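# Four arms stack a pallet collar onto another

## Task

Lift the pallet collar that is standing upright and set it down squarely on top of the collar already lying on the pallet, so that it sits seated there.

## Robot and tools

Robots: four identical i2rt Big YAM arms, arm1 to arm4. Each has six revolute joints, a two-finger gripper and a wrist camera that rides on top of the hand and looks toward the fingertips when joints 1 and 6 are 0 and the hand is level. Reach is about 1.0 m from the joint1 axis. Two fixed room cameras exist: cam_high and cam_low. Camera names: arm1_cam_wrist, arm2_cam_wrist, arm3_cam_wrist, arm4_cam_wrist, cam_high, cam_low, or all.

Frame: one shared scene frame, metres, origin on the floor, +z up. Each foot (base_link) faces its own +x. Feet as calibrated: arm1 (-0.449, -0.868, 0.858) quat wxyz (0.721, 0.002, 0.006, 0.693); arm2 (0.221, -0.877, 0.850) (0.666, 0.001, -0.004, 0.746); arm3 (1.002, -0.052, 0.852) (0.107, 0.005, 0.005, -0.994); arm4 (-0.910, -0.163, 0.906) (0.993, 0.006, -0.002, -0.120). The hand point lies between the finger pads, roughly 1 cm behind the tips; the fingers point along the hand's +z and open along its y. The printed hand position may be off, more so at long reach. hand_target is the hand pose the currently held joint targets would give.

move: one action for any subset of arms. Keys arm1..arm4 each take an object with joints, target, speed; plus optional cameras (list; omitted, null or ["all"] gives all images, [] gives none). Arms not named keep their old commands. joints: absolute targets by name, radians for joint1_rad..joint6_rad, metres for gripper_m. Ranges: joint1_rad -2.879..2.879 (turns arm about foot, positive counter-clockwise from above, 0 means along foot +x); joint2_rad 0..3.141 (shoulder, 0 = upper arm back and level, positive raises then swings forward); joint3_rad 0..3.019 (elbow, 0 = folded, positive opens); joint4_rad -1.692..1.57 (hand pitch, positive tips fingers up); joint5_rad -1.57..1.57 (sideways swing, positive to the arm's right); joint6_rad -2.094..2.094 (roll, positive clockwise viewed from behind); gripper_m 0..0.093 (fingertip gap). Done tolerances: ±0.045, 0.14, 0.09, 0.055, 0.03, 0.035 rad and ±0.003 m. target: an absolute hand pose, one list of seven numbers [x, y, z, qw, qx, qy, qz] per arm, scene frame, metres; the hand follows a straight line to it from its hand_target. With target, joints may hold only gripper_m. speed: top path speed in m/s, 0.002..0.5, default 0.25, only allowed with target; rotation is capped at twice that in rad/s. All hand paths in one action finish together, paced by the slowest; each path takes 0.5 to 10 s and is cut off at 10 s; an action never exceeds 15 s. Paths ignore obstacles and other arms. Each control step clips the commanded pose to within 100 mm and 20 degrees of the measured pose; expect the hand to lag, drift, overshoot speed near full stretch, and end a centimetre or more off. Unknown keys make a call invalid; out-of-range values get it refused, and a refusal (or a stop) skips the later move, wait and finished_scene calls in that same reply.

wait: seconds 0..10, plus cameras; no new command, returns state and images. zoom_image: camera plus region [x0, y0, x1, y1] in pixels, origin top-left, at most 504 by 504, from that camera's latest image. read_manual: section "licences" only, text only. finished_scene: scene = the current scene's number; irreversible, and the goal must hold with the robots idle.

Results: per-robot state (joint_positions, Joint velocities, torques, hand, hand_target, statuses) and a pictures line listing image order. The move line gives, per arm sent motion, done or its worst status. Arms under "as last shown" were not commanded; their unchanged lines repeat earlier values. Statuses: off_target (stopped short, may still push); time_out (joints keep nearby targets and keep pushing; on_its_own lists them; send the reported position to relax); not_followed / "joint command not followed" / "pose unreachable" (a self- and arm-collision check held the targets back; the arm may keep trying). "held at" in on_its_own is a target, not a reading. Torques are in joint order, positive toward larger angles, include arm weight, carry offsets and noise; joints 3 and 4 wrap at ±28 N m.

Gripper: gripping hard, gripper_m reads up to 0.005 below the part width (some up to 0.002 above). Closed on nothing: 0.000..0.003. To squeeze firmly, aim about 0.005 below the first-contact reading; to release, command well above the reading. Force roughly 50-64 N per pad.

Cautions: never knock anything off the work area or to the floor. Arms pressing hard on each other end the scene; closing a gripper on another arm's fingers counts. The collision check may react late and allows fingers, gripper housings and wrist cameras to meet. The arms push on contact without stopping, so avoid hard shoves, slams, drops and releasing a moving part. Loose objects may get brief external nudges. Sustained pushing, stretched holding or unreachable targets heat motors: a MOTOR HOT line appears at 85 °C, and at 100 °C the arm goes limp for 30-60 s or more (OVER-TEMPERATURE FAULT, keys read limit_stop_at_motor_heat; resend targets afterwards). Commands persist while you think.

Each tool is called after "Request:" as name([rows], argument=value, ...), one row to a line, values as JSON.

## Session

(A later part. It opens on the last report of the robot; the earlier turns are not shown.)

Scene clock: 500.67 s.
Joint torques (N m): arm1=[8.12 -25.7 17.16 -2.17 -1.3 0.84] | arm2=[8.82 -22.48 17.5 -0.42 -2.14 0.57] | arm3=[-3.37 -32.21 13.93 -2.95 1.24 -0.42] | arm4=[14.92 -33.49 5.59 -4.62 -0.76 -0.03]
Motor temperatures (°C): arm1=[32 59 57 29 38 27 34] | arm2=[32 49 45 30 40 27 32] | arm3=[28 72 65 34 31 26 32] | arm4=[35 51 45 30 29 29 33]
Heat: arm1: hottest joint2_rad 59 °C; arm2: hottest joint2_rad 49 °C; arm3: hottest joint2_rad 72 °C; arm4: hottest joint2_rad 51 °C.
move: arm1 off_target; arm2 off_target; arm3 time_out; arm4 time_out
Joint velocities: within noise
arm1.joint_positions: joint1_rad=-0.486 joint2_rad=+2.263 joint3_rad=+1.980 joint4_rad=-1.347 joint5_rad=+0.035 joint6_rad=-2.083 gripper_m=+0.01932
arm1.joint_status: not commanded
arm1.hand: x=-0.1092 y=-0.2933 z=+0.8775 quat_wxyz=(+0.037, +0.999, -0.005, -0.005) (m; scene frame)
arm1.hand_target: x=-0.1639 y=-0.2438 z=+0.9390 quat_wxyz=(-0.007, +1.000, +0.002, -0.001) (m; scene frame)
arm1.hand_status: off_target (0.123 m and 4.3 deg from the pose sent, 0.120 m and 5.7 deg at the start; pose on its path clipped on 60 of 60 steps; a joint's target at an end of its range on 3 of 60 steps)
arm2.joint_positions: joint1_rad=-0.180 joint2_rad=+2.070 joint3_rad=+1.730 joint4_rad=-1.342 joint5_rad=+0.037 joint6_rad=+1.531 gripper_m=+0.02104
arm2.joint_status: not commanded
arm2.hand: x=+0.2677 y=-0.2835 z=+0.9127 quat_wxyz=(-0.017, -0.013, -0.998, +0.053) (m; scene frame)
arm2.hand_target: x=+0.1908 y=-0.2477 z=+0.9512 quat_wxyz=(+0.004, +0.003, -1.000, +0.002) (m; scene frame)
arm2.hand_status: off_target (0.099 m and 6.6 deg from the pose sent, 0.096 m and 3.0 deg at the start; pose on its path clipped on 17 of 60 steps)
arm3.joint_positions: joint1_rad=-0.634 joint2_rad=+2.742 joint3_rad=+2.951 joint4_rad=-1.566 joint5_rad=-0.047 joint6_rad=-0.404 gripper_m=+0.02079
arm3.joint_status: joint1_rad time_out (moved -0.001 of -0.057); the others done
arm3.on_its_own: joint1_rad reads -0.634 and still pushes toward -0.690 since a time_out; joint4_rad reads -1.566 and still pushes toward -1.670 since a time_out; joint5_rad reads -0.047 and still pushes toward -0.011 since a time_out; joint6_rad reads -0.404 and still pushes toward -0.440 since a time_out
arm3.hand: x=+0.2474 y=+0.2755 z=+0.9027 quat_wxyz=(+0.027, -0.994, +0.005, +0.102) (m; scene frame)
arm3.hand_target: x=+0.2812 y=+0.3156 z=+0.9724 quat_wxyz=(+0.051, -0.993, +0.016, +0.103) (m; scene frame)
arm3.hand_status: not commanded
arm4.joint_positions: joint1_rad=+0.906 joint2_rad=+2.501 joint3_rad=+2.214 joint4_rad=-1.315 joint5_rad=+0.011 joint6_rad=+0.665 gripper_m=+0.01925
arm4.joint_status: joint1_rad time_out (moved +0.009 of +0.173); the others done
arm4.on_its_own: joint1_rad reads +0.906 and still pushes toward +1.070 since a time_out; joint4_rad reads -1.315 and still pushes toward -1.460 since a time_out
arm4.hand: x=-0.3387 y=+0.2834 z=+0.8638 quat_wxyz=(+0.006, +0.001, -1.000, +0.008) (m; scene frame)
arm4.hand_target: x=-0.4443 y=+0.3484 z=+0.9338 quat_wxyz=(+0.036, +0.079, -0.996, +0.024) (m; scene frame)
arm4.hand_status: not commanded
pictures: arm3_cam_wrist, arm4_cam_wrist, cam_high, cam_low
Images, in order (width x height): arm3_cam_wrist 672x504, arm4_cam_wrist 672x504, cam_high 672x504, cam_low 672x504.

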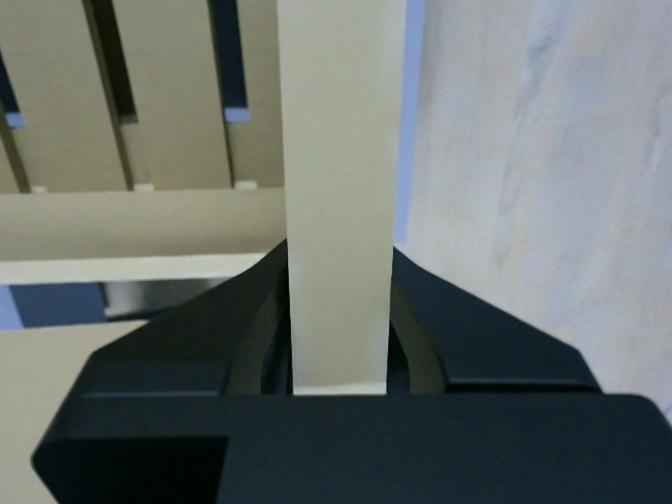

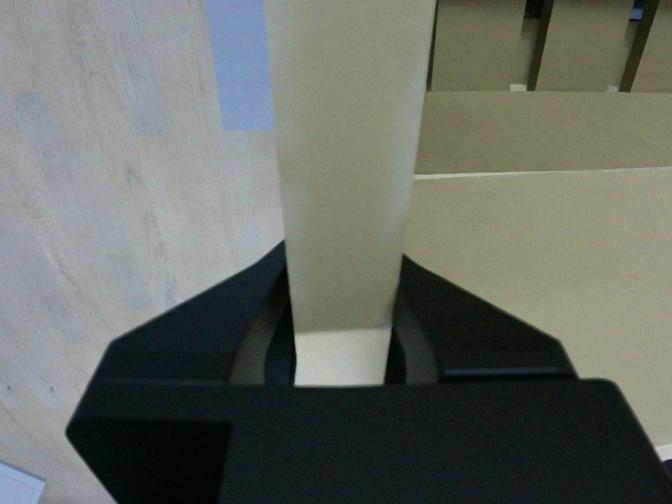

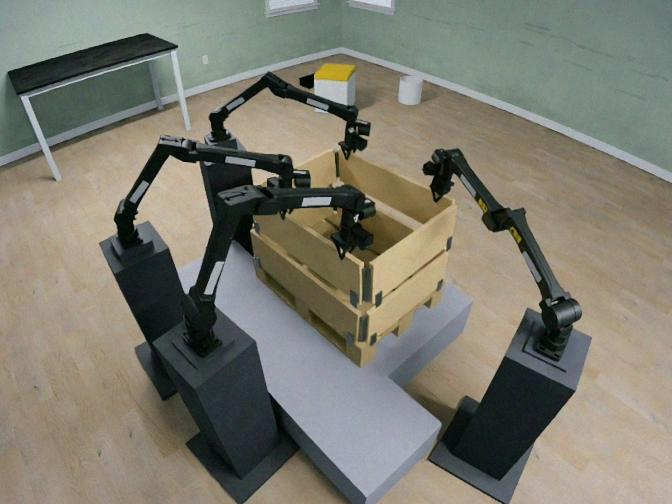

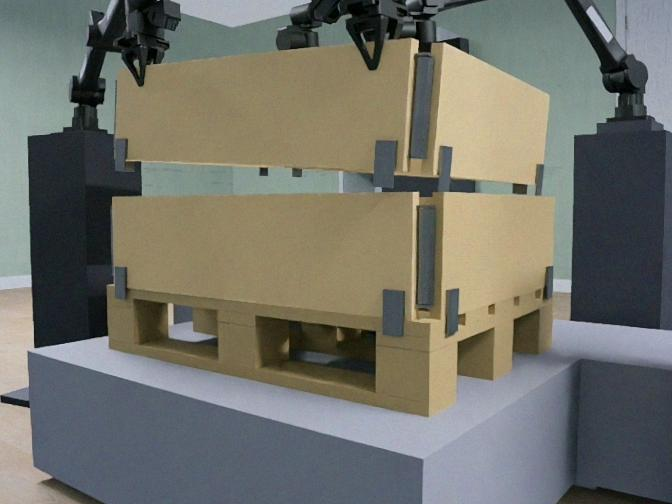

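Request:
move(arm1={"joints":{"joint1_rad":-0.43,"joint2_rad":1.99,"joint3_rad":1.98}}, arm4={"joints":{"joint1_rad":1.0,"joint2_rad":2.30}}, arm2={"joints":{"joint1_rad":-0.12,"joint2_rad":1.92}}, cameras=["cam_high","cam_low","arm4_cam_wrist","arm3_cam_wrist"])

Scene clock: 507.97 s.
Joint torques (N m): arm1=[-0.32 -32.91 16.17 0.25 0.04 0.32] | arm2=[-0.26 -29.98 17.7 0.02 0.05 0.07] | arm3=[-2.9 -32.67 13.24 -3 2.05 -0.42] | arm4=[8.94 -33.55 9.16 -4.22 -1.16 0.02]
Motor temperatures (°C): arm1=[32 59 57 29 37 27 34] | arm2=[32 48 47 30 40 27 32] | arm3=[28 73 66 34 32 26 32] | arm4=[35 53 46 30 29 29 33]
Heat: arm1: hottest joint2_rad 59 °C; arm2: hottest joint2_rad 48 °C; arm3: hottest joint2_rad 73 °C; arm4: hottest joint2_rad 53 °C.
move: arm1 time_out; arm2 done; arm4 time_out
Joint velocities: within noise
arm1.joint_positions: joint1_rad=-0.423 joint2_rad=+2.143 joint3_rad=+1.912 joint4_rad=-1.413 joint5_rad=-0.012 joint6_rad=-2.033 gripper_m=+0.01881
arm1.joint_status: joint2_rad time_out (moved -0.120 of -0.273); the others done
arm1.on_its_own: joint2_rad reads +2.143 and still pushes toward +1.990 since a time_out
arm1.hand: x=-0.1662 y=-0.2963 z=+0.9307 quat_wxyz=(+0.033, +0.999, +0.000, -0.027) (m; scene frame)
arm1.hand_target: x=-0.1510 y=-0.2795 z=+1.0533 quat_wxyz=(-0.069, +0.997, -0.018, +0.025) (m; scene frame)
arm1.hand_status: not commanded
arm2.joint_positions: joint1_rad=-0.113 joint2_rad=+2.019 joint3_rad=+1.730 joint4_rad=-1.353 joint5_rad=-0.026 joint6_rad=+1.585 gripper_m=+0.02017
arm2.joint_status: all done
arm2.hand: x=+0.2168 y=-0.2815 z=+0.9424 quat_wxyz=(+0.011, -0.007, -0.999, +0.032) (m; scene frame)
arm2.hand_target: x=+0.2210 y=-0.2494 z=+1.0402 quat_wxyz=(+0.012, -0.022, -0.997, -0.070) (m; scene frame)
arm2.hand_status: not commanded
arm3.joint_positions: joint1_rad=-0.639 joint2_rad=+2.747 joint3_rad=+2.959 joint4_rad=-1.564 joint5_rad=-0.071 joint6_rad=-0.403 gripper_m=+0.02120
arm3.joint_status: not commanded
arm3.on_its_own: joint1_rad reads -0.639 and still pushes toward -0.690 since a time_out; joint4_rad reads -1.564 and still pushes toward -1.670 since a time_out; joint5_rad reads -0.071 and still pushes toward -0.011 since a time_out; joint6_rad reads -0.403 and still pushes toward -0.440 since a time_out
arm3.hand: x=+0.2462 y=+0.2762 z=+0.9032 quat_wxyz=(+0.017, -0.994, +0.007, +0.110) (m; scene frame)
arm3.hand_target: x=+0.2810 y=+0.3150 z=+0.9723 quat_wxyz=(+0.050, -0.993, +0.017, +0.103) (m; scene frame)
arm3.hand_status: not commanded
arm4.joint_positions: joint1_rad=+0.903 joint2_rad=+2.426 joint3_rad=+2.174 joint4_rad=-1.329 joint5_rad=+0.022 joint6_rad=+0.659 gripper_m=+0.01889
arm4.joint_status: joint1_rad time_out (moved -0.003 of +0.094); the others done
arm4.on_its_own: joint1_rad reads +0.903 and still pushes toward +1.000 since a time_out; joint4_rad reads -1.329 and still pushes toward -1.460 since a time_out; joint5_rad reads +0.022 and still pushes toward -0.011 since a time_out
arm4.hand: x=-0.3404 y=+0.2769 z=+0.9017 quat_wxyz=(-0.006, +0.002, -1.000, +0.006) (m; scene frame)
arm4.hand_target: x=-0.4054 y=+0.3182 z=+0.9878 quat_wxyz=(+0.008, +0.045, -0.999, -0.003) (m; scene frame)
arm4.hand_status: not commanded
pictures: arm3_cam_wrist, arm4_cam_wrist, cam_high, cam_low
Images, in order (width x height): arm3_cam_wrist 672x504, arm4_cam_wrist 672x504, cam_high 672x504, cam_low 672x504.

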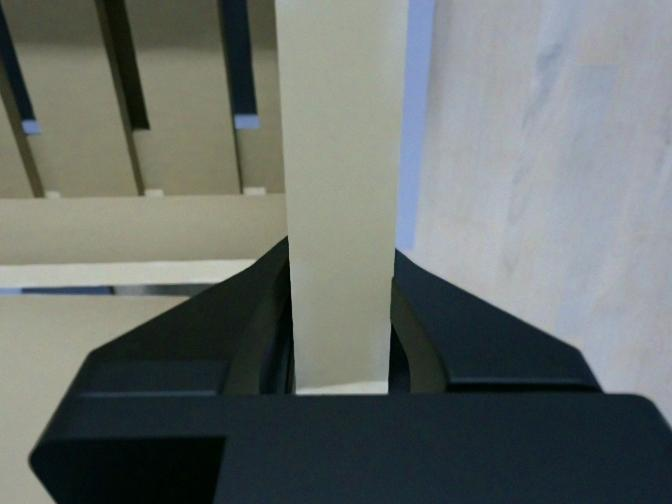

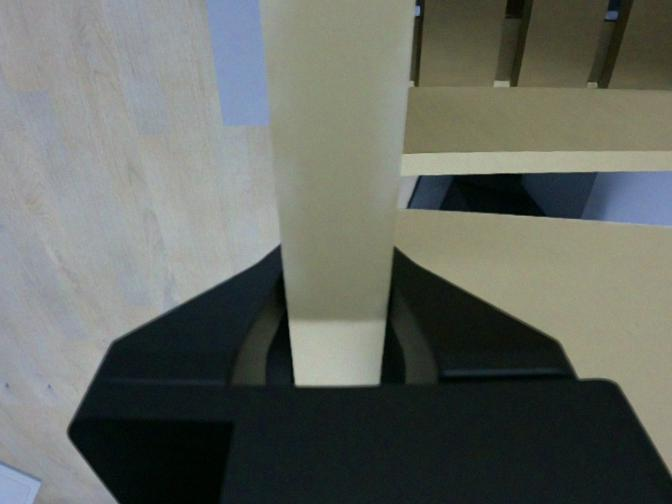

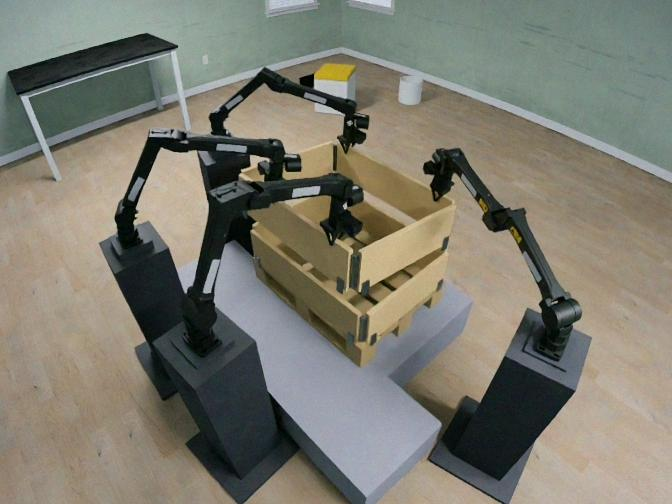

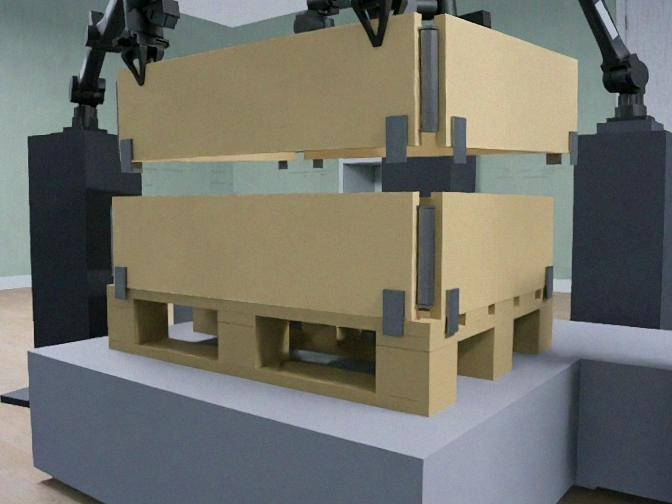

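Request:
move(arm1={"joints":{"joint1_rad":-0.465}}, arm2={"joints":{"joint1_rad":-0.16}}, arm3={"joints":{"joint1_rad":-0.72,"joint4_rad":-1.54}}, arm4={"joints":{"joint1_rad":1.05}}, cameras=["cam_high","cam_low","arm4_cam_wrist","arm3_cam_wrist"])

Scene clock: 516.13 s.
Joint torques (N m): arm1=[-1.49 -32.97 16.25 -0.51 0.04 0.34] | arm2=[-1.85 -30.04 17.69 0.02 0.17 0.14] | arm3=[-5.3 -32.97 13.34 -0.28 2.11 -0.43] | arm4=[11.87 -33.49 9.31 -3.86 -1.19 -0.05]
Motor temperatures (°C): arm1=[32 58 56 29 36 27 34] | arm2=[32 47 48 30 37 27 32] | arm3=[28 72 65 34 34 26 32] | arm4=[35 53 46 30 30 29 33]
Heat: arm1: hottest joint2_rad 58 °C; arm2: hottest joint3_rad 48 °C; arm3: hottest joint2_rad 72 °C; arm4: hottest joint2_rad 53 °C.
move: arm1 done; arm2 done; arm3 time_out; arm4 time_out
Joint velocities: within noise
arm1.joint_positions: joint1_rad=-0.445 joint2_rad=+2.143 joint3_rad=+1.912 joint4_rad=-1.386 joint5_rad=-0.011 joint6_rad=-2.034 gripper_m=+0.01878
arm1.joint_status: all done
arm1.on_its_own: joint2_rad reads +2.143 and still pushes toward +1.990 since a time_out
arm1.hand: x=-0.1505 y=-0.2967 z=+0.9301 quat_wxyz=(+0.021, +1.000, -0.010, -0.021) (m; scene frame)
arm1.hand_target: x=-0.1292 y=-0.2888 z=+1.0534 quat_wxyz=(-0.072, +0.996, -0.036, +0.029) (m; scene frame)
arm1.hand_status: not commanded
arm2.joint_positions: joint1_rad=-0.133 joint2_rad=+2.019 joint3_rad=+1.730 joint4_rad=-1.352 joint5_rad=-0.029 joint6_rad=+1.578 gripper_m=+0.02017
arm2.joint_status: all done
arm2.hand: x=+0.2286 y=-0.2811 z=+0.9424 quat_wxyz=(+0.013, -0.014, -0.999, +0.031) (m; scene frame)
arm2.hand_target: x=+0.2464 y=-0.2496 z=+1.0403 quat_wxyz=(+0.011, -0.042, -0.997, -0.071) (m; scene frame)
arm2.hand_status: not commanded
arm3.joint_positions: joint1_rad=-0.640 joint2_rad=+2.749 joint3_rad=+2.959 joint4_rad=-1.514 joint5_rad=-0.073 joint6_rad=-0.403 gripper_m=+0.02154
arm3.joint_status: joint1_rad time_out (moved +0.000 of -0.081); the others done
arm3.on_its_own: joint1_rad reads -0.640 and still pushes toward -0.720 since a time_out; joint5_rad reads -0.073 and still pushes toward -0.011 since a time_out; joint6_rad reads -0.403 and still pushes toward -0.440 since a time_out
arm3.hand: x=+0.2354 y=+0.2812 z=+0.9043 quat_wxyz=(+0.026, -0.991, +0.006, +0.132) (m; scene frame)
arm3.hand_target: x=+0.2664 y=+0.3508 z=+0.9817 quat_wxyz=(+0.080, -0.984, +0.030, +0.158) (m; scene frame)
arm3.hand_status: not commanded
arm4.joint_positions: joint1_rad=+0.920 joint2_rad=+2.426 joint3_rad=+2.172 joint4_rad=-1.340 joint5_rad=+0.023 joint6_rad=+0.676 gripper_m=+0.01888
arm4.joint_status: joint1_rad time_out (moved +0.016 of +0.147)
arm4.on_its_own: joint1_rad reads +0.920 and still pushes toward +1.050 since a time_out; joint4_rad reads -1.340 and still pushes toward -1.460 since a time_out; joint5_rad reads +0.023 and still pushes toward -0.011 since a time_out
arm4.hand: x=-0.3501 y=+0.2839 z=+0.9015 quat_wxyz=(-0.002, +0.002, -1.000, +0.010) (m; scene frame)
arm4.hand_target: x=-0.4300 y=+0.3427 z=+0.9879 quat_wxyz=(+0.008, +0.065, -0.998, -0.003) (m; scene frame)
arm4.hand_status: not commanded
pictures: arm3_cam_wrist, arm4_cam_wrist, cam_high, cam_low
Images, in order (width x height): arm3_cam_wrist 672x504, arm4_cam_wrist 672x504, cam_high 672x504, cam_low 672x504.

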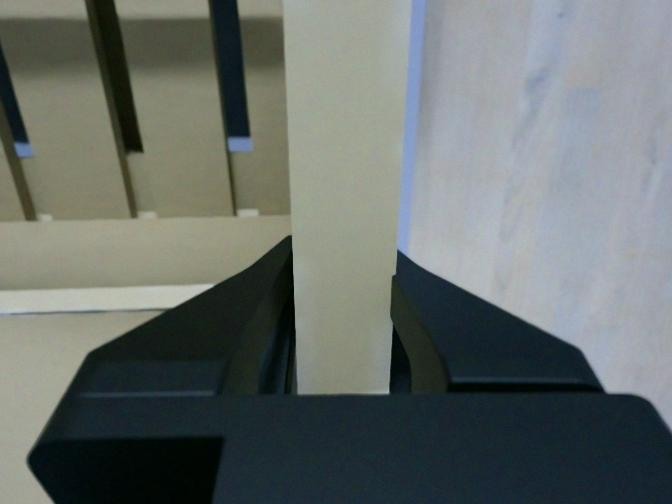

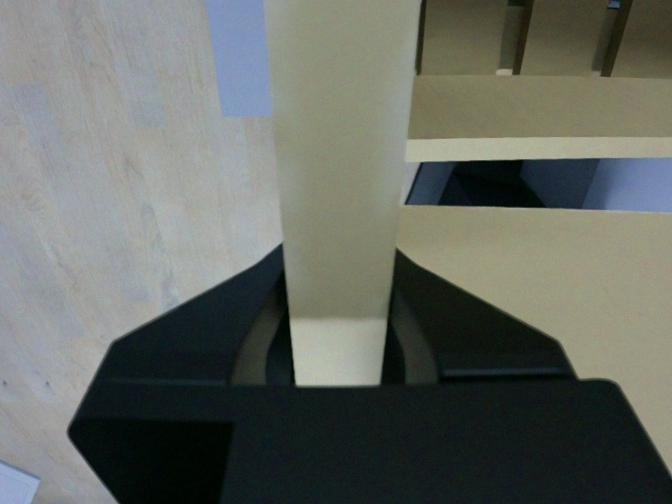

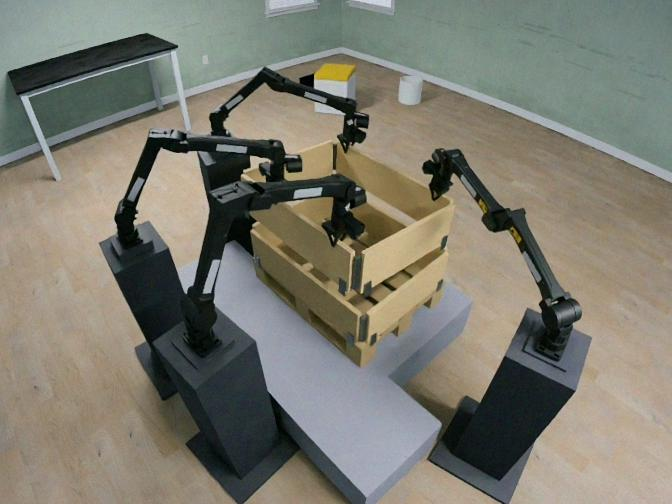

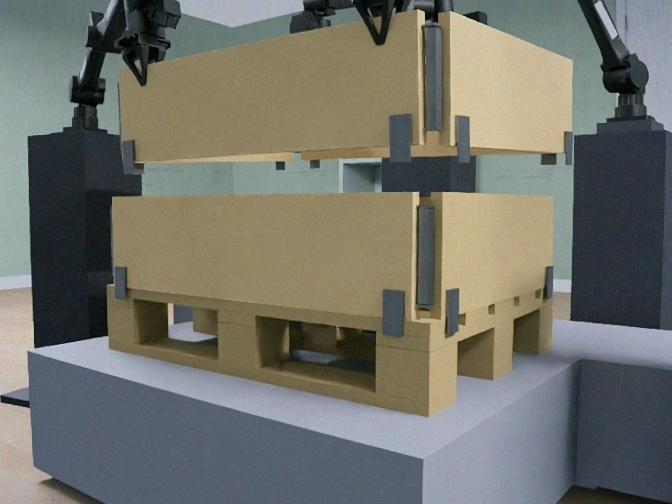

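Request:
move(arm1={"joints":{"joint1_rad":-0.505}}, arm2={"joints":{"joint1_rad":-0.205}}, cameras=["cam_high","cam_low","arm4_cam_wrist","arm3_cam_wrist"])

Request:
zoom_image(camera="cam_high", region=[230, 130, 480, 370])

Request:
zoom_image(camera="cam_low", region=[90, 0, 600, 350])

Scene clock: 532.67 s.
Joint torques (N m): arm1=[-2.61 -33.03 16.27 -1.32 0.04 0.53] | arm2=[-2.9 -30.04 17.69 0.03 0.34 0.33] | arm3=[-5.36 -33.08 13.33 -0.32 2.14 -0.43] | arm4=[11.87 -33.38 9.47 -3.69 -1.35 -0.07]
Motor temperatures (°C): arm1=[31 57 55 29 34 27 34] | arm2=[32 47 51 30 35 27 32] | arm3=[28 65 65 33 37 26 32] | arm4=[35 56 46 30 31 29 33]
Heat: arm1: hottest joint2_rad 57 °C; arm2: hottest joint3_rad 51 °C; arm3: hottest joint2_rad 65 °C; arm4: hottest joint2_rad 56 °C.
move: arm1 done; arm2 done
Joint velocities: within noise
arm1.joint_positions: joint1_rad=-0.471 joint2_rad=+2.143 joint3_rad=+1.912 joint4_rad=-1.366 joint5_rad=-0.014 joint6_rad=-2.053 gripper_m=+0.01878
arm1.joint_status: all done
arm1.on_its_own: joint2_rad reads +2.143 and still pushes toward +1.990 since a time_out
arm1.hand: x=-0.1339 y=-0.3001 z=+0.9297 quat_wxyz=(+0.011, +1.000, -0.014, -0.018) (m; scene frame)
arm1.hand_target: x=-0.1070 y=-0.3013 z=+1.0533 quat_wxyz=(-0.072, +0.995, -0.056, +0.029) (m; scene frame)
arm1.hand_status: not commanded
arm2.joint_positions: joint1_rad=-0.163 joint2_rad=+2.019 joint3_rad=+1.730 joint4_rad=-1.353 joint5_rad=-0.032 joint6_rad=+1.557 gripper_m=+0.02017
arm2.joint_status: all done
arm2.hand: x=+0.2460 y=-0.2820 z=+0.9425 quat_wxyz=(+0.015, -0.019, -0.999, +0.031) (m; scene frame)
arm2.hand_target: x=+0.2744 y=-0.2516 z=+1.0404 quat_wxyz=(+0.009, -0.064, -0.995, -0.071) (m; scene frame)
arm2.hand_status: not commanded
arm3.joint_positions: joint1_rad=-0.640 joint2_rad=+2.750 joint3_rad=+2.959 joint4_rad=-1.512 joint5_rad=-0.073 joint6_rad=-0.403 gripper_m=+0.02160
arm3.joint_status: not commanded
arm3.on_its_own: joint1_rad reads -0.640 and still pushes toward -0.720 since a time_out; joint5_rad reads -0.073 and still pushes toward -0.011 since a time_out; joint6_rad reads -0.403 and still pushes toward -0.440 since a time_out
arm3.hand: x=+0.2352 y=+0.2813 z=+0.9035 quat_wxyz=(+0.026, -0.991, +0.006, +0.132) (m; scene frame)
arm3.hand_target: x=+0.2665 y=+0.3509 z=+0.9814 quat_wxyz=(+0.080, -0.984, +0.030, +0.158) (m; scene frame)
arm3.hand_status: not commanded
arm4.joint_positions: joint1_rad=+0.920 joint2_rad=+2.425 joint3_rad=+2.170 joint4_rad=-1.344 joint5_rad=+0.026 joint6_rad=+0.673 gripper_m=+0.01888
arm4.joint_status: not commanded
arm4.on_its_own: joint1_rad reads +0.920 and still pushes toward +1.050 since a time_out; joint4_rad reads -1.344 and still pushes toward -1.460 since a time_out; joint5_rad reads +0.026 and still pushes toward -0.011 since a time_out
arm4.hand: x=-0.3512 y=+0.2824 z=+0.9011 quat_wxyz=(+0.000, +0.004, -1.000, +0.013) (m; scene frame)
arm4.hand_target: x=-0.4301 y=+0.3429 z=+0.9880 quat_wxyz=(+0.008, +0.066, -0.998, -0.003) (m; scene frame)
arm4.hand_status: not commanded
pictures: arm3_cam_wrist, arm4_cam_wrist, cam_high, cam_low
Images, in order (width x height): arm3_cam_wrist 672x504, arm4_cam_wrist 672x504, cam_high 672x504, cam_low 672x504.

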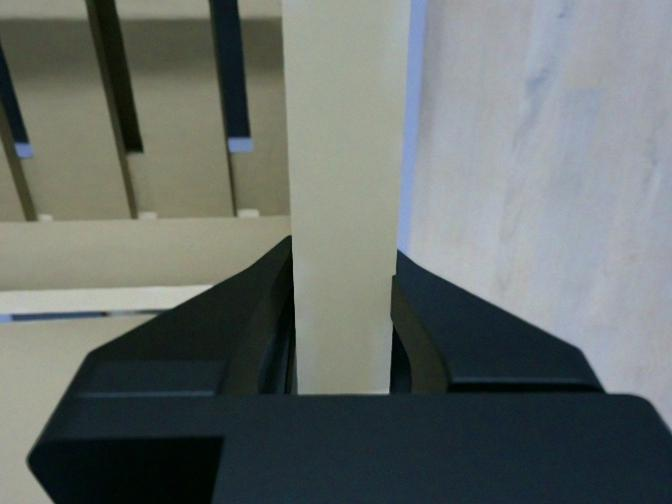

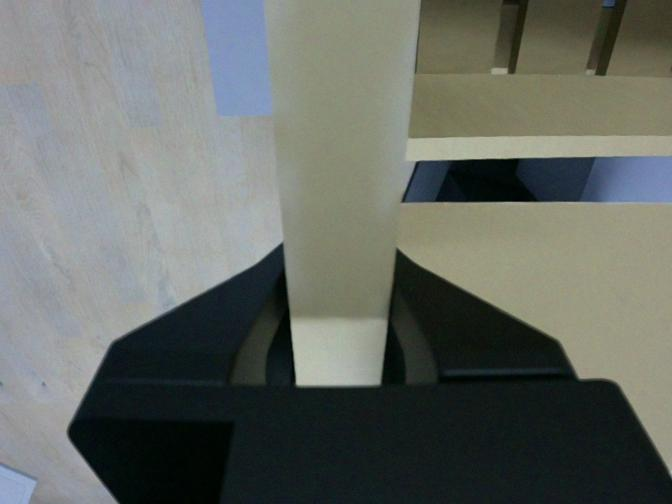

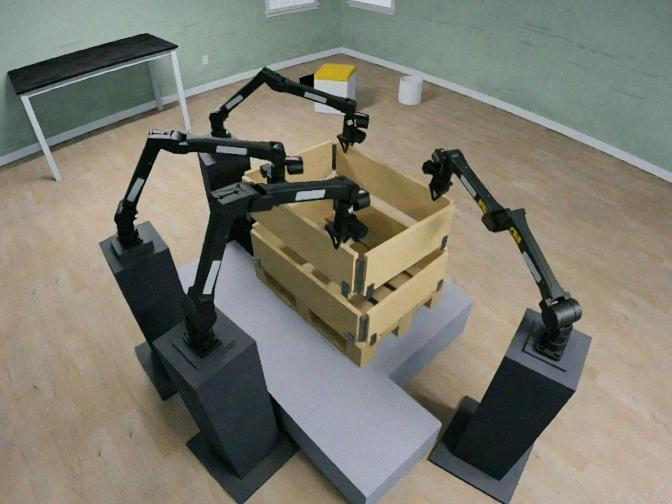

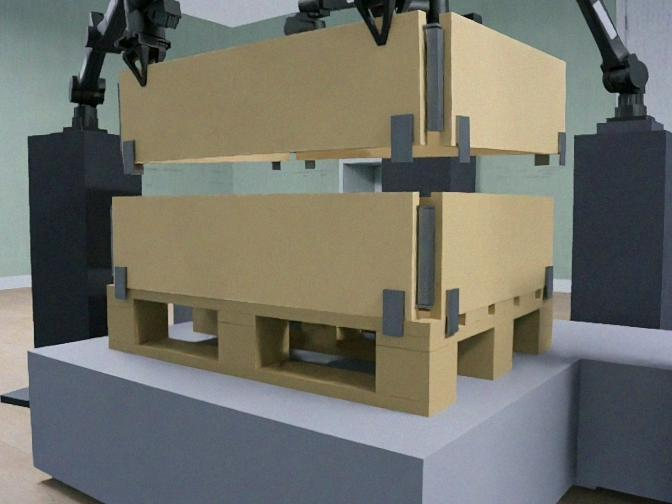

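Scaled by 2.016 from the camera's 672x504 image, which has a finer 960x720 frame.

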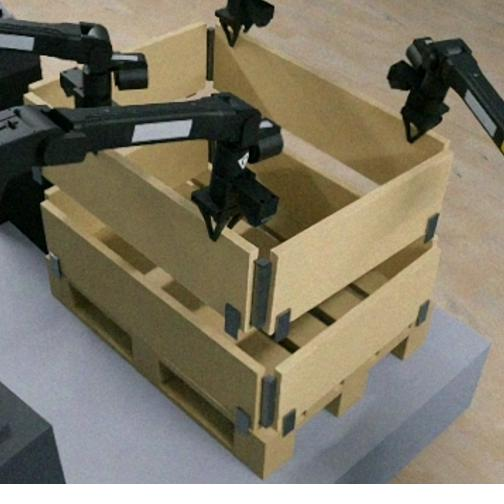

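Region (90, 0, 600, 350) is 510x350 pixels. A region can be at most 504 by 504 pixels.

Request:
move(arm1={"joints":{"joint1_rad":-0.52,"joint2_rad":2.07}}, arm2={"joints":{"joint1_rad":-0.225,"joint2_rad":1.99}}, arm3={"joints":{"joint1_rad":-0.735,"joint2_rad":2.725}}, arm4={"joints":{"joint1_rad":1.03,"joint2_rad":2.35}}, cameras=["cam_high","cam_low","arm4_cam_wrist","arm3_cam_wrist"])

Request:
zoom_image(camera="cam_high", region=[230, 130, 480, 370])

Request:
zoom_image(camera="cam_low", region=[90, 100, 590, 350])

Scene clock: 557.10 s.
Joint torques (N m): arm1=[-3.19 -28.98 16.18 -1.62 0.05 0.63] | arm2=[-3.78 -27.63 17.52 -0.02 0.45 0.44] | arm3=[-6.53 -32.15 13.38 -1.22 2.43 -0.42] | arm4=[10.17 -31.09 9.88 -3.74 -1.35 -0.06]
Motor temperatures (°C): arm1=[31 57 55 29 33 27 34] | arm2=[31 47 54 30 34 27 32] | arm3=[28 61 65 33 39 26 32] | arm4=[36 61 49 30 32 29 33]
Heat: arm1: hottest joint2_rad 57 °C; arm2: hottest joint3_rad 54 °C; arm3: hottest joint3_rad 65 °C; arm4: hottest joint2_rad 61 °C.
move: arm1 done; arm2 time_out; arm3 time_out; arm4 time_out
Joint velocities: within noise
arm1.joint_positions: joint1_rad=-0.479 joint2_rad=+2.171 joint3_rad=+1.912 joint4_rad=-1.358 joint5_rad=-0.015 joint6_rad=-2.062 gripper_m=+0.01878
arm1.joint_status: all done
arm1.hand: x=-0.1296 y=-0.3024 z=+0.9124 quat_wxyz=(+0.019, +0.999, -0.013, -0.023) (m; scene frame)
arm1.hand_target: x=-0.0969 y=-0.3036 z=+1.0018 quat_wxyz=(-0.037, +0.997, -0.064, +0.010) (m; scene frame)
arm1.hand_status: not commanded
arm2.joint_positions: joint1_rad=-0.172 joint2_rad=+2.056 joint3_rad=+1.730 joint4_rad=-1.344 joint5_rad=-0.035 joint6_rad=+1.545 gripper_m=+0.02017
arm2.joint_status: joint1_rad time_out (moved -0.009 of -0.062); the others done
arm2.on_its_own: joint1_rad reads -0.172 and still pushes toward -0.225 since a time_out; joint3_rad reads +1.730 and still pushes toward +1.832 since a time_out; joint6_rad reads +1.545 and still pushes toward +1.610 since a time_out
arm2.hand: x=+0.2508 y=-0.2818 z=+0.9207 quat_wxyz=(+0.018, -0.017, -0.999, +0.045) (m; scene frame)
arm2.hand_target: x=+0.2877 y=-0.2479 z=+0.9982 quat_wxyz=(+0.010, -0.075, -0.996, -0.041) (m; scene frame)
arm2.hand_status: not commanded
arm3.joint_positions: joint1_rad=-0.640 joint2_rad=+2.783 joint3_rad=+2.959 joint4_rad=-1.486 joint5_rad=-0.080 joint6_rad=-0.403 gripper_m=+0.02161
arm3.joint_status: joint1_rad time_out (moved +0.000 of -0.095); the others done
arm3.on_its_own: joint1_rad reads -0.640 and still pushes toward -0.735 since a time_out; joint5_rad reads -0.080 and still pushes toward -0.011 since a time_out; joint6_rad reads -0.403 and still pushes toward -0.440 since a time_out
arm3.hand: x=+0.2319 y=+0.2817 z=+0.8784 quat_wxyz=(+0.021, -0.991, +0.005, +0.131) (m; scene frame)
arm3.hand_target: x=+0.2732 y=+0.3619 z=+0.9453 quat_wxyz=(+0.072, -0.987, +0.038, +0.139) (m; scene frame)
arm3.hand_status: not commanded
arm4.joint_positions: joint1_rad=+0.919 joint2_rad=+2.444 joint3_rad=+2.164 joint4_rad=-1.344 joint5_rad=+0.026 joint6_rad=+0.666 gripper_m=+0.01888
arm4.joint_status: joint1_rad time_out (moved -0.001 of +0.110); the others done
arm4.on_its_own: joint1_rad reads +0.919 and still pushes toward +1.030 since a time_out; joint4_rad reads -1.344 and still pushes toward -1.460 since a time_out; joint5_rad reads +0.026 and still pushes toward -0.011 since a time_out
arm4.hand: x=-0.3546 y=+0.2790 z=+0.8860 quat_wxyz=(+0.010, +0.007, -1.000, +0.021) (m; scene frame)
arm4.hand_target: x=-0.4227 y=+0.3309 z=+0.9536 quat_wxyz=(+0.027, +0.059, -0.998, +0.014) (m; scene frame)
arm4.hand_status: not commanded
pictures: arm3_cam_wrist, arm4_cam_wrist, cam_high, cam_low
Images, in order (width x height): arm3_cam_wrist 672x504, arm4_cam_wrist 672x504, cam_high 672x504, cam_low 672x504.

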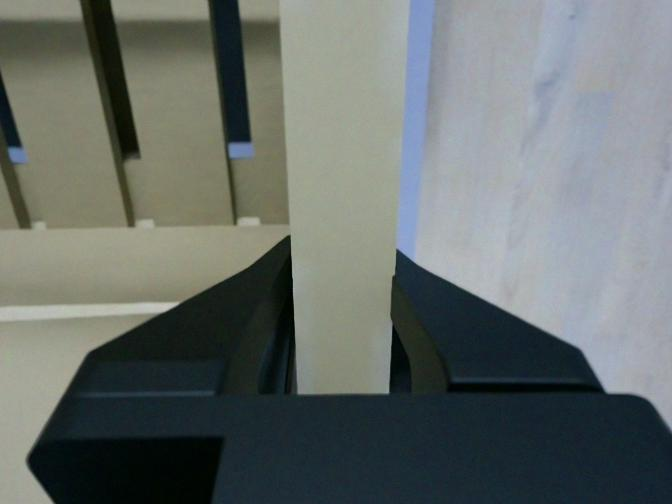

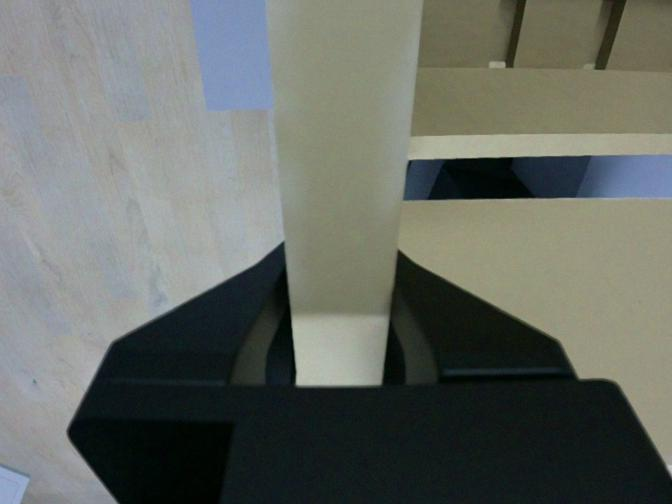

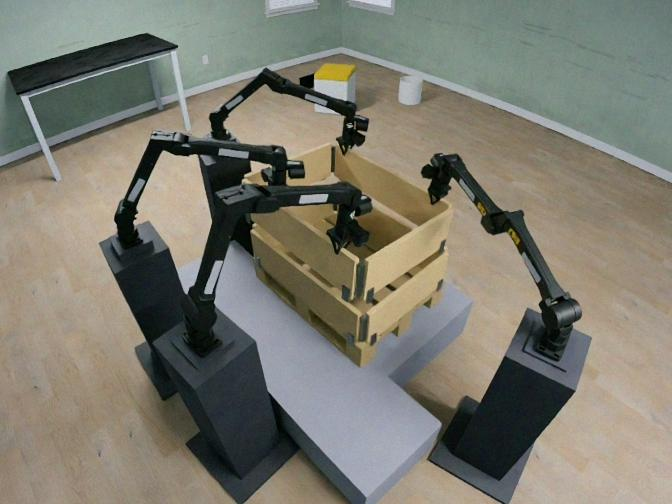

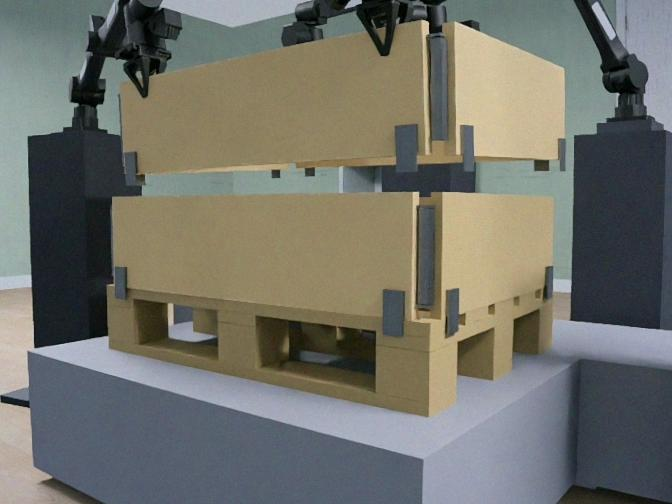

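Scaled by 2.016 from the camera's 672x504 image, which has a finer 960x720 frame.

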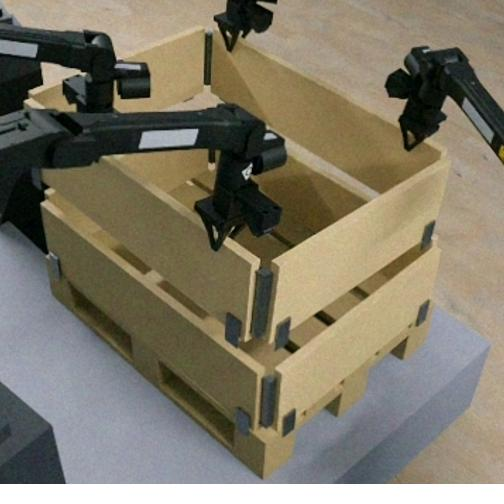

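Scaled by 1.008 from the camera's 672x504 image, which has a finer 960x720 frame.

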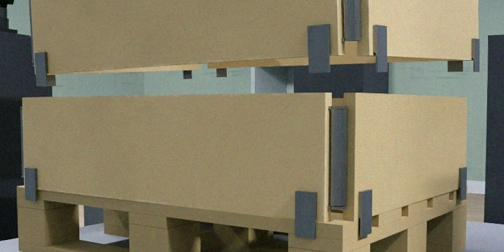

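Request:
move(arm1={"joints":{"joint1_rad":-0.53,"joint2_rad":2.15}}, arm2={"joints":{"joint1_rad":-0.25,"joint2_rad":2.06}}, arm3={"joints":{"joint1_rad":-0.79,"joint2_rad":2.74}}, arm4={"joints":{"joint1_rad":0.93,"joint2_rad":2.37}}, cameras=["cam_high","cam_low","arm4_cam_wrist","arm3_cam_wrist"])

Request:
zoom_image(camera="cam_high", region=[230, 200, 480, 370])

Request:
zoom_image(camera="cam_low", region=[360, 100, 600, 350])

Request:
zoom_image(camera="cam_low", region=[80, 100, 320, 350])

Scene clock: 580.43 s.
Joint torques (N m): arm1=[-2.02 -26.64 15.9 -2.18 0.04 0.97] | arm2=[-3.9 -27.16 16.69 -0.73 0.54 0.74] | arm3=[-10.11 -33.26 13.35 -1.26 2.49 -0.19] | arm4=[4.31 -31.85 9.73 -3.78 -0.57 0.32]
Motor temperatures (°C): arm1=[31 56 55 29 33 27 34] | arm2=[31 49 55 30 33 27 32] | arm3=[29 61 64 33 43 26 32] | arm4=[35 64 50 30 33 29 33]
Heat: arm1: hottest joint2_rad 56 °C; arm2: hottest joint3_rad 55 °C; arm3: hottest joint3_rad 64 °C; arm4: hottest joint2_rad 64 °C.
move: arm1 done; arm2 time_out; arm3 time_out; arm4 off_target
Joint velocities: within noise
arm1.joint_positions: joint1_rad=-0.502 joint2_rad=+2.217 joint3_rad=+1.912 joint4_rad=-1.347 joint5_rad=-0.009 joint6_rad=-2.096 gripper_m=+0.01878
arm1.joint_status: all done
arm1.hand: x=-0.1163 y=-0.3117 z=+0.8832 quat_wxyz=(+0.035, +0.999, -0.008, -0.030) (m; scene frame)
arm1.hand_target: x=-0.0916 y=-0.3082 z=+0.9505 quat_wxyz=(-0.001, +0.998, -0.068, -0.006) (m; scene frame)
arm1.hand_status: not commanded
arm2.joint_positions: joint1_rad=-0.196 joint2_rad=+2.115 joint3_rad=+1.737 joint4_rad=-1.322 joint5_rad=-0.038 joint6_rad=+1.513 gripper_m=+0.02086
arm2.joint_status: joint1_rad time_out (moved -0.024 of -0.078); the others done
arm2.on_its_own: joint1_rad reads -0.196 and still pushes toward -0.250 since a time_out; joint3_rad reads +1.737 and still pushes toward +1.832 since a time_out; joint6_rad reads +1.513 and still pushes toward +1.610 since a time_out
arm2.hand: x=+0.2648 y=-0.2791 z=+0.8887 quat_wxyz=(+0.022, -0.013, -0.998, +0.060) (m; scene frame)
arm2.hand_target: x=+0.3034 y=-0.2490 z=+0.9553 quat_wxyz=(+0.011, -0.087, -0.996, -0.008) (m; scene frame)
arm2.hand_status: not commanded
arm3.joint_positions: joint1_rad=-0.649 joint2_rad=+2.811 joint3_rad=+2.959 joint4_rad=-1.488 joint5_rad=-0.083 joint6_rad=-0.436 gripper_m=+0.02145
arm3.joint_status: joint1_rad time_out (moved -0.010 of -0.150); the others done
arm3.on_its_own: joint1_rad reads -0.649 and still pushes toward -0.790 since a time_out; joint5_rad reads -0.083 and still pushes toward -0.011 since a time_out
arm3.hand: x=+0.2383 y=+0.2873 z=+0.8558 quat_wxyz=(+0.016, -0.993, -0.006, +0.118) (m; scene frame)
arm3.hand_target: x=+0.2979 y=+0.4006 z=+0.9334 quat_wxyz=(+0.072, -0.987, +0.060, +0.129) (m; scene frame)
arm3.hand_status: not commanded
arm4.joint_positions: joint1_rad=+0.883 joint2_rad=+2.472 joint3_rad=+2.164 joint4_rad=-1.343 joint5_rad=+0.005 joint6_rad=+0.626 gripper_m=+0.01906
arm4.joint_status: joint1_rad off_target (ended at +0.884, target +0.930); the others done
arm4.on_its_own: joint4_rad reads -1.343 and still pushes toward -1.460 since a time_out
arm4.hand: x=-0.3449 y=+0.2596 z=+0.8664 quat_wxyz=(+0.028, +0.009, -0.999, +0.020) (m; scene frame)
arm4.hand_target: x=-0.3768 y=+0.2788 z=+0.9401 quat_wxyz=(+0.035, +0.010, -0.999, +0.018) (m; scene frame)
arm4.hand_status: not commanded
pictures: arm3_cam_wrist, arm4_cam_wrist, cam_high, cam_low
Images, in order (width x height): arm3_cam_wrist 672x504, arm4_cam_wrist 672x504, cam_high 672x504, cam_low 672x504.

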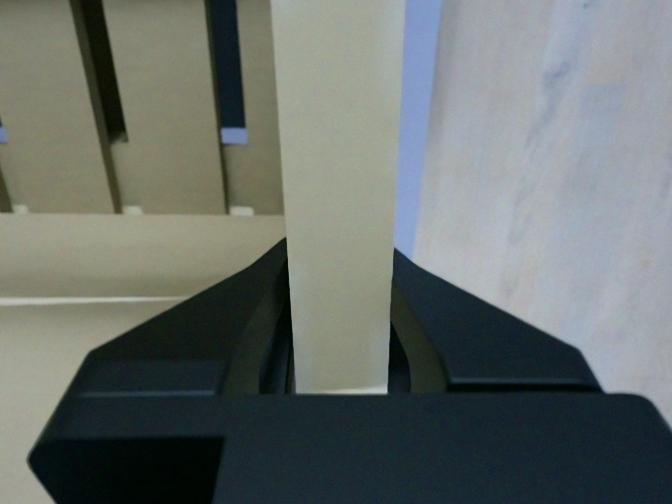

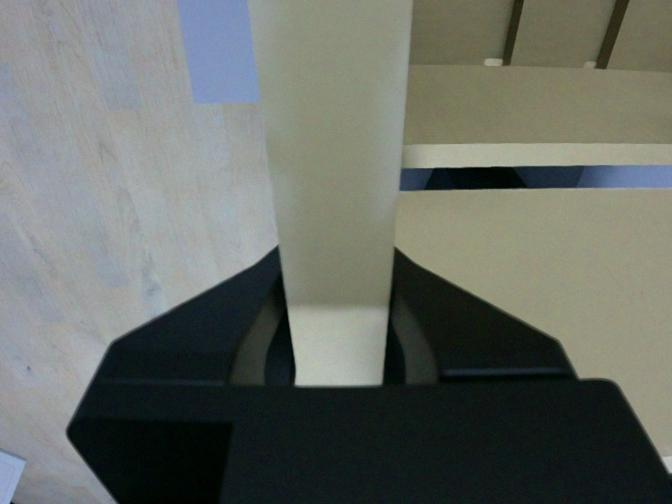

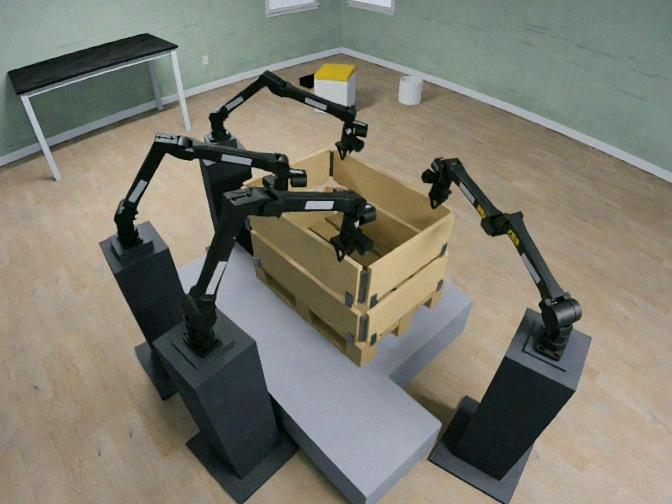

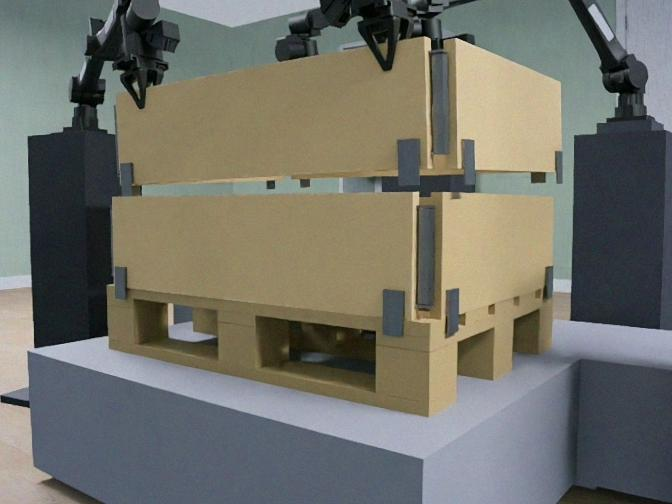

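Scaled by 2.016 from the camera's 672x504 image, which has a finer 960x720 frame.

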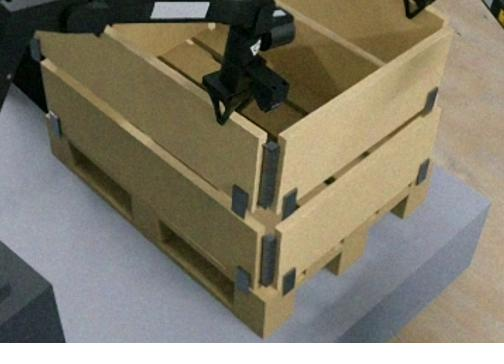

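Scaled by 2.016 from the camera's 672x504 image, which has a finer 960x720 frame.

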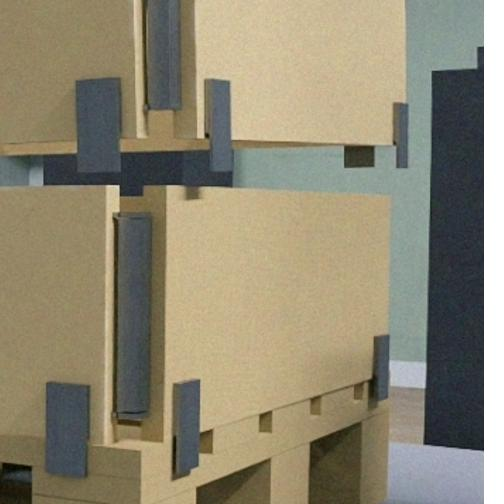

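Scaled by 2.016 from the camera's 672x504 image, which has a finer 960x720 frame.

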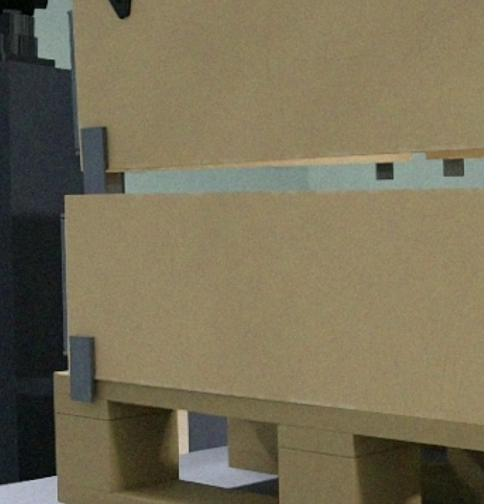

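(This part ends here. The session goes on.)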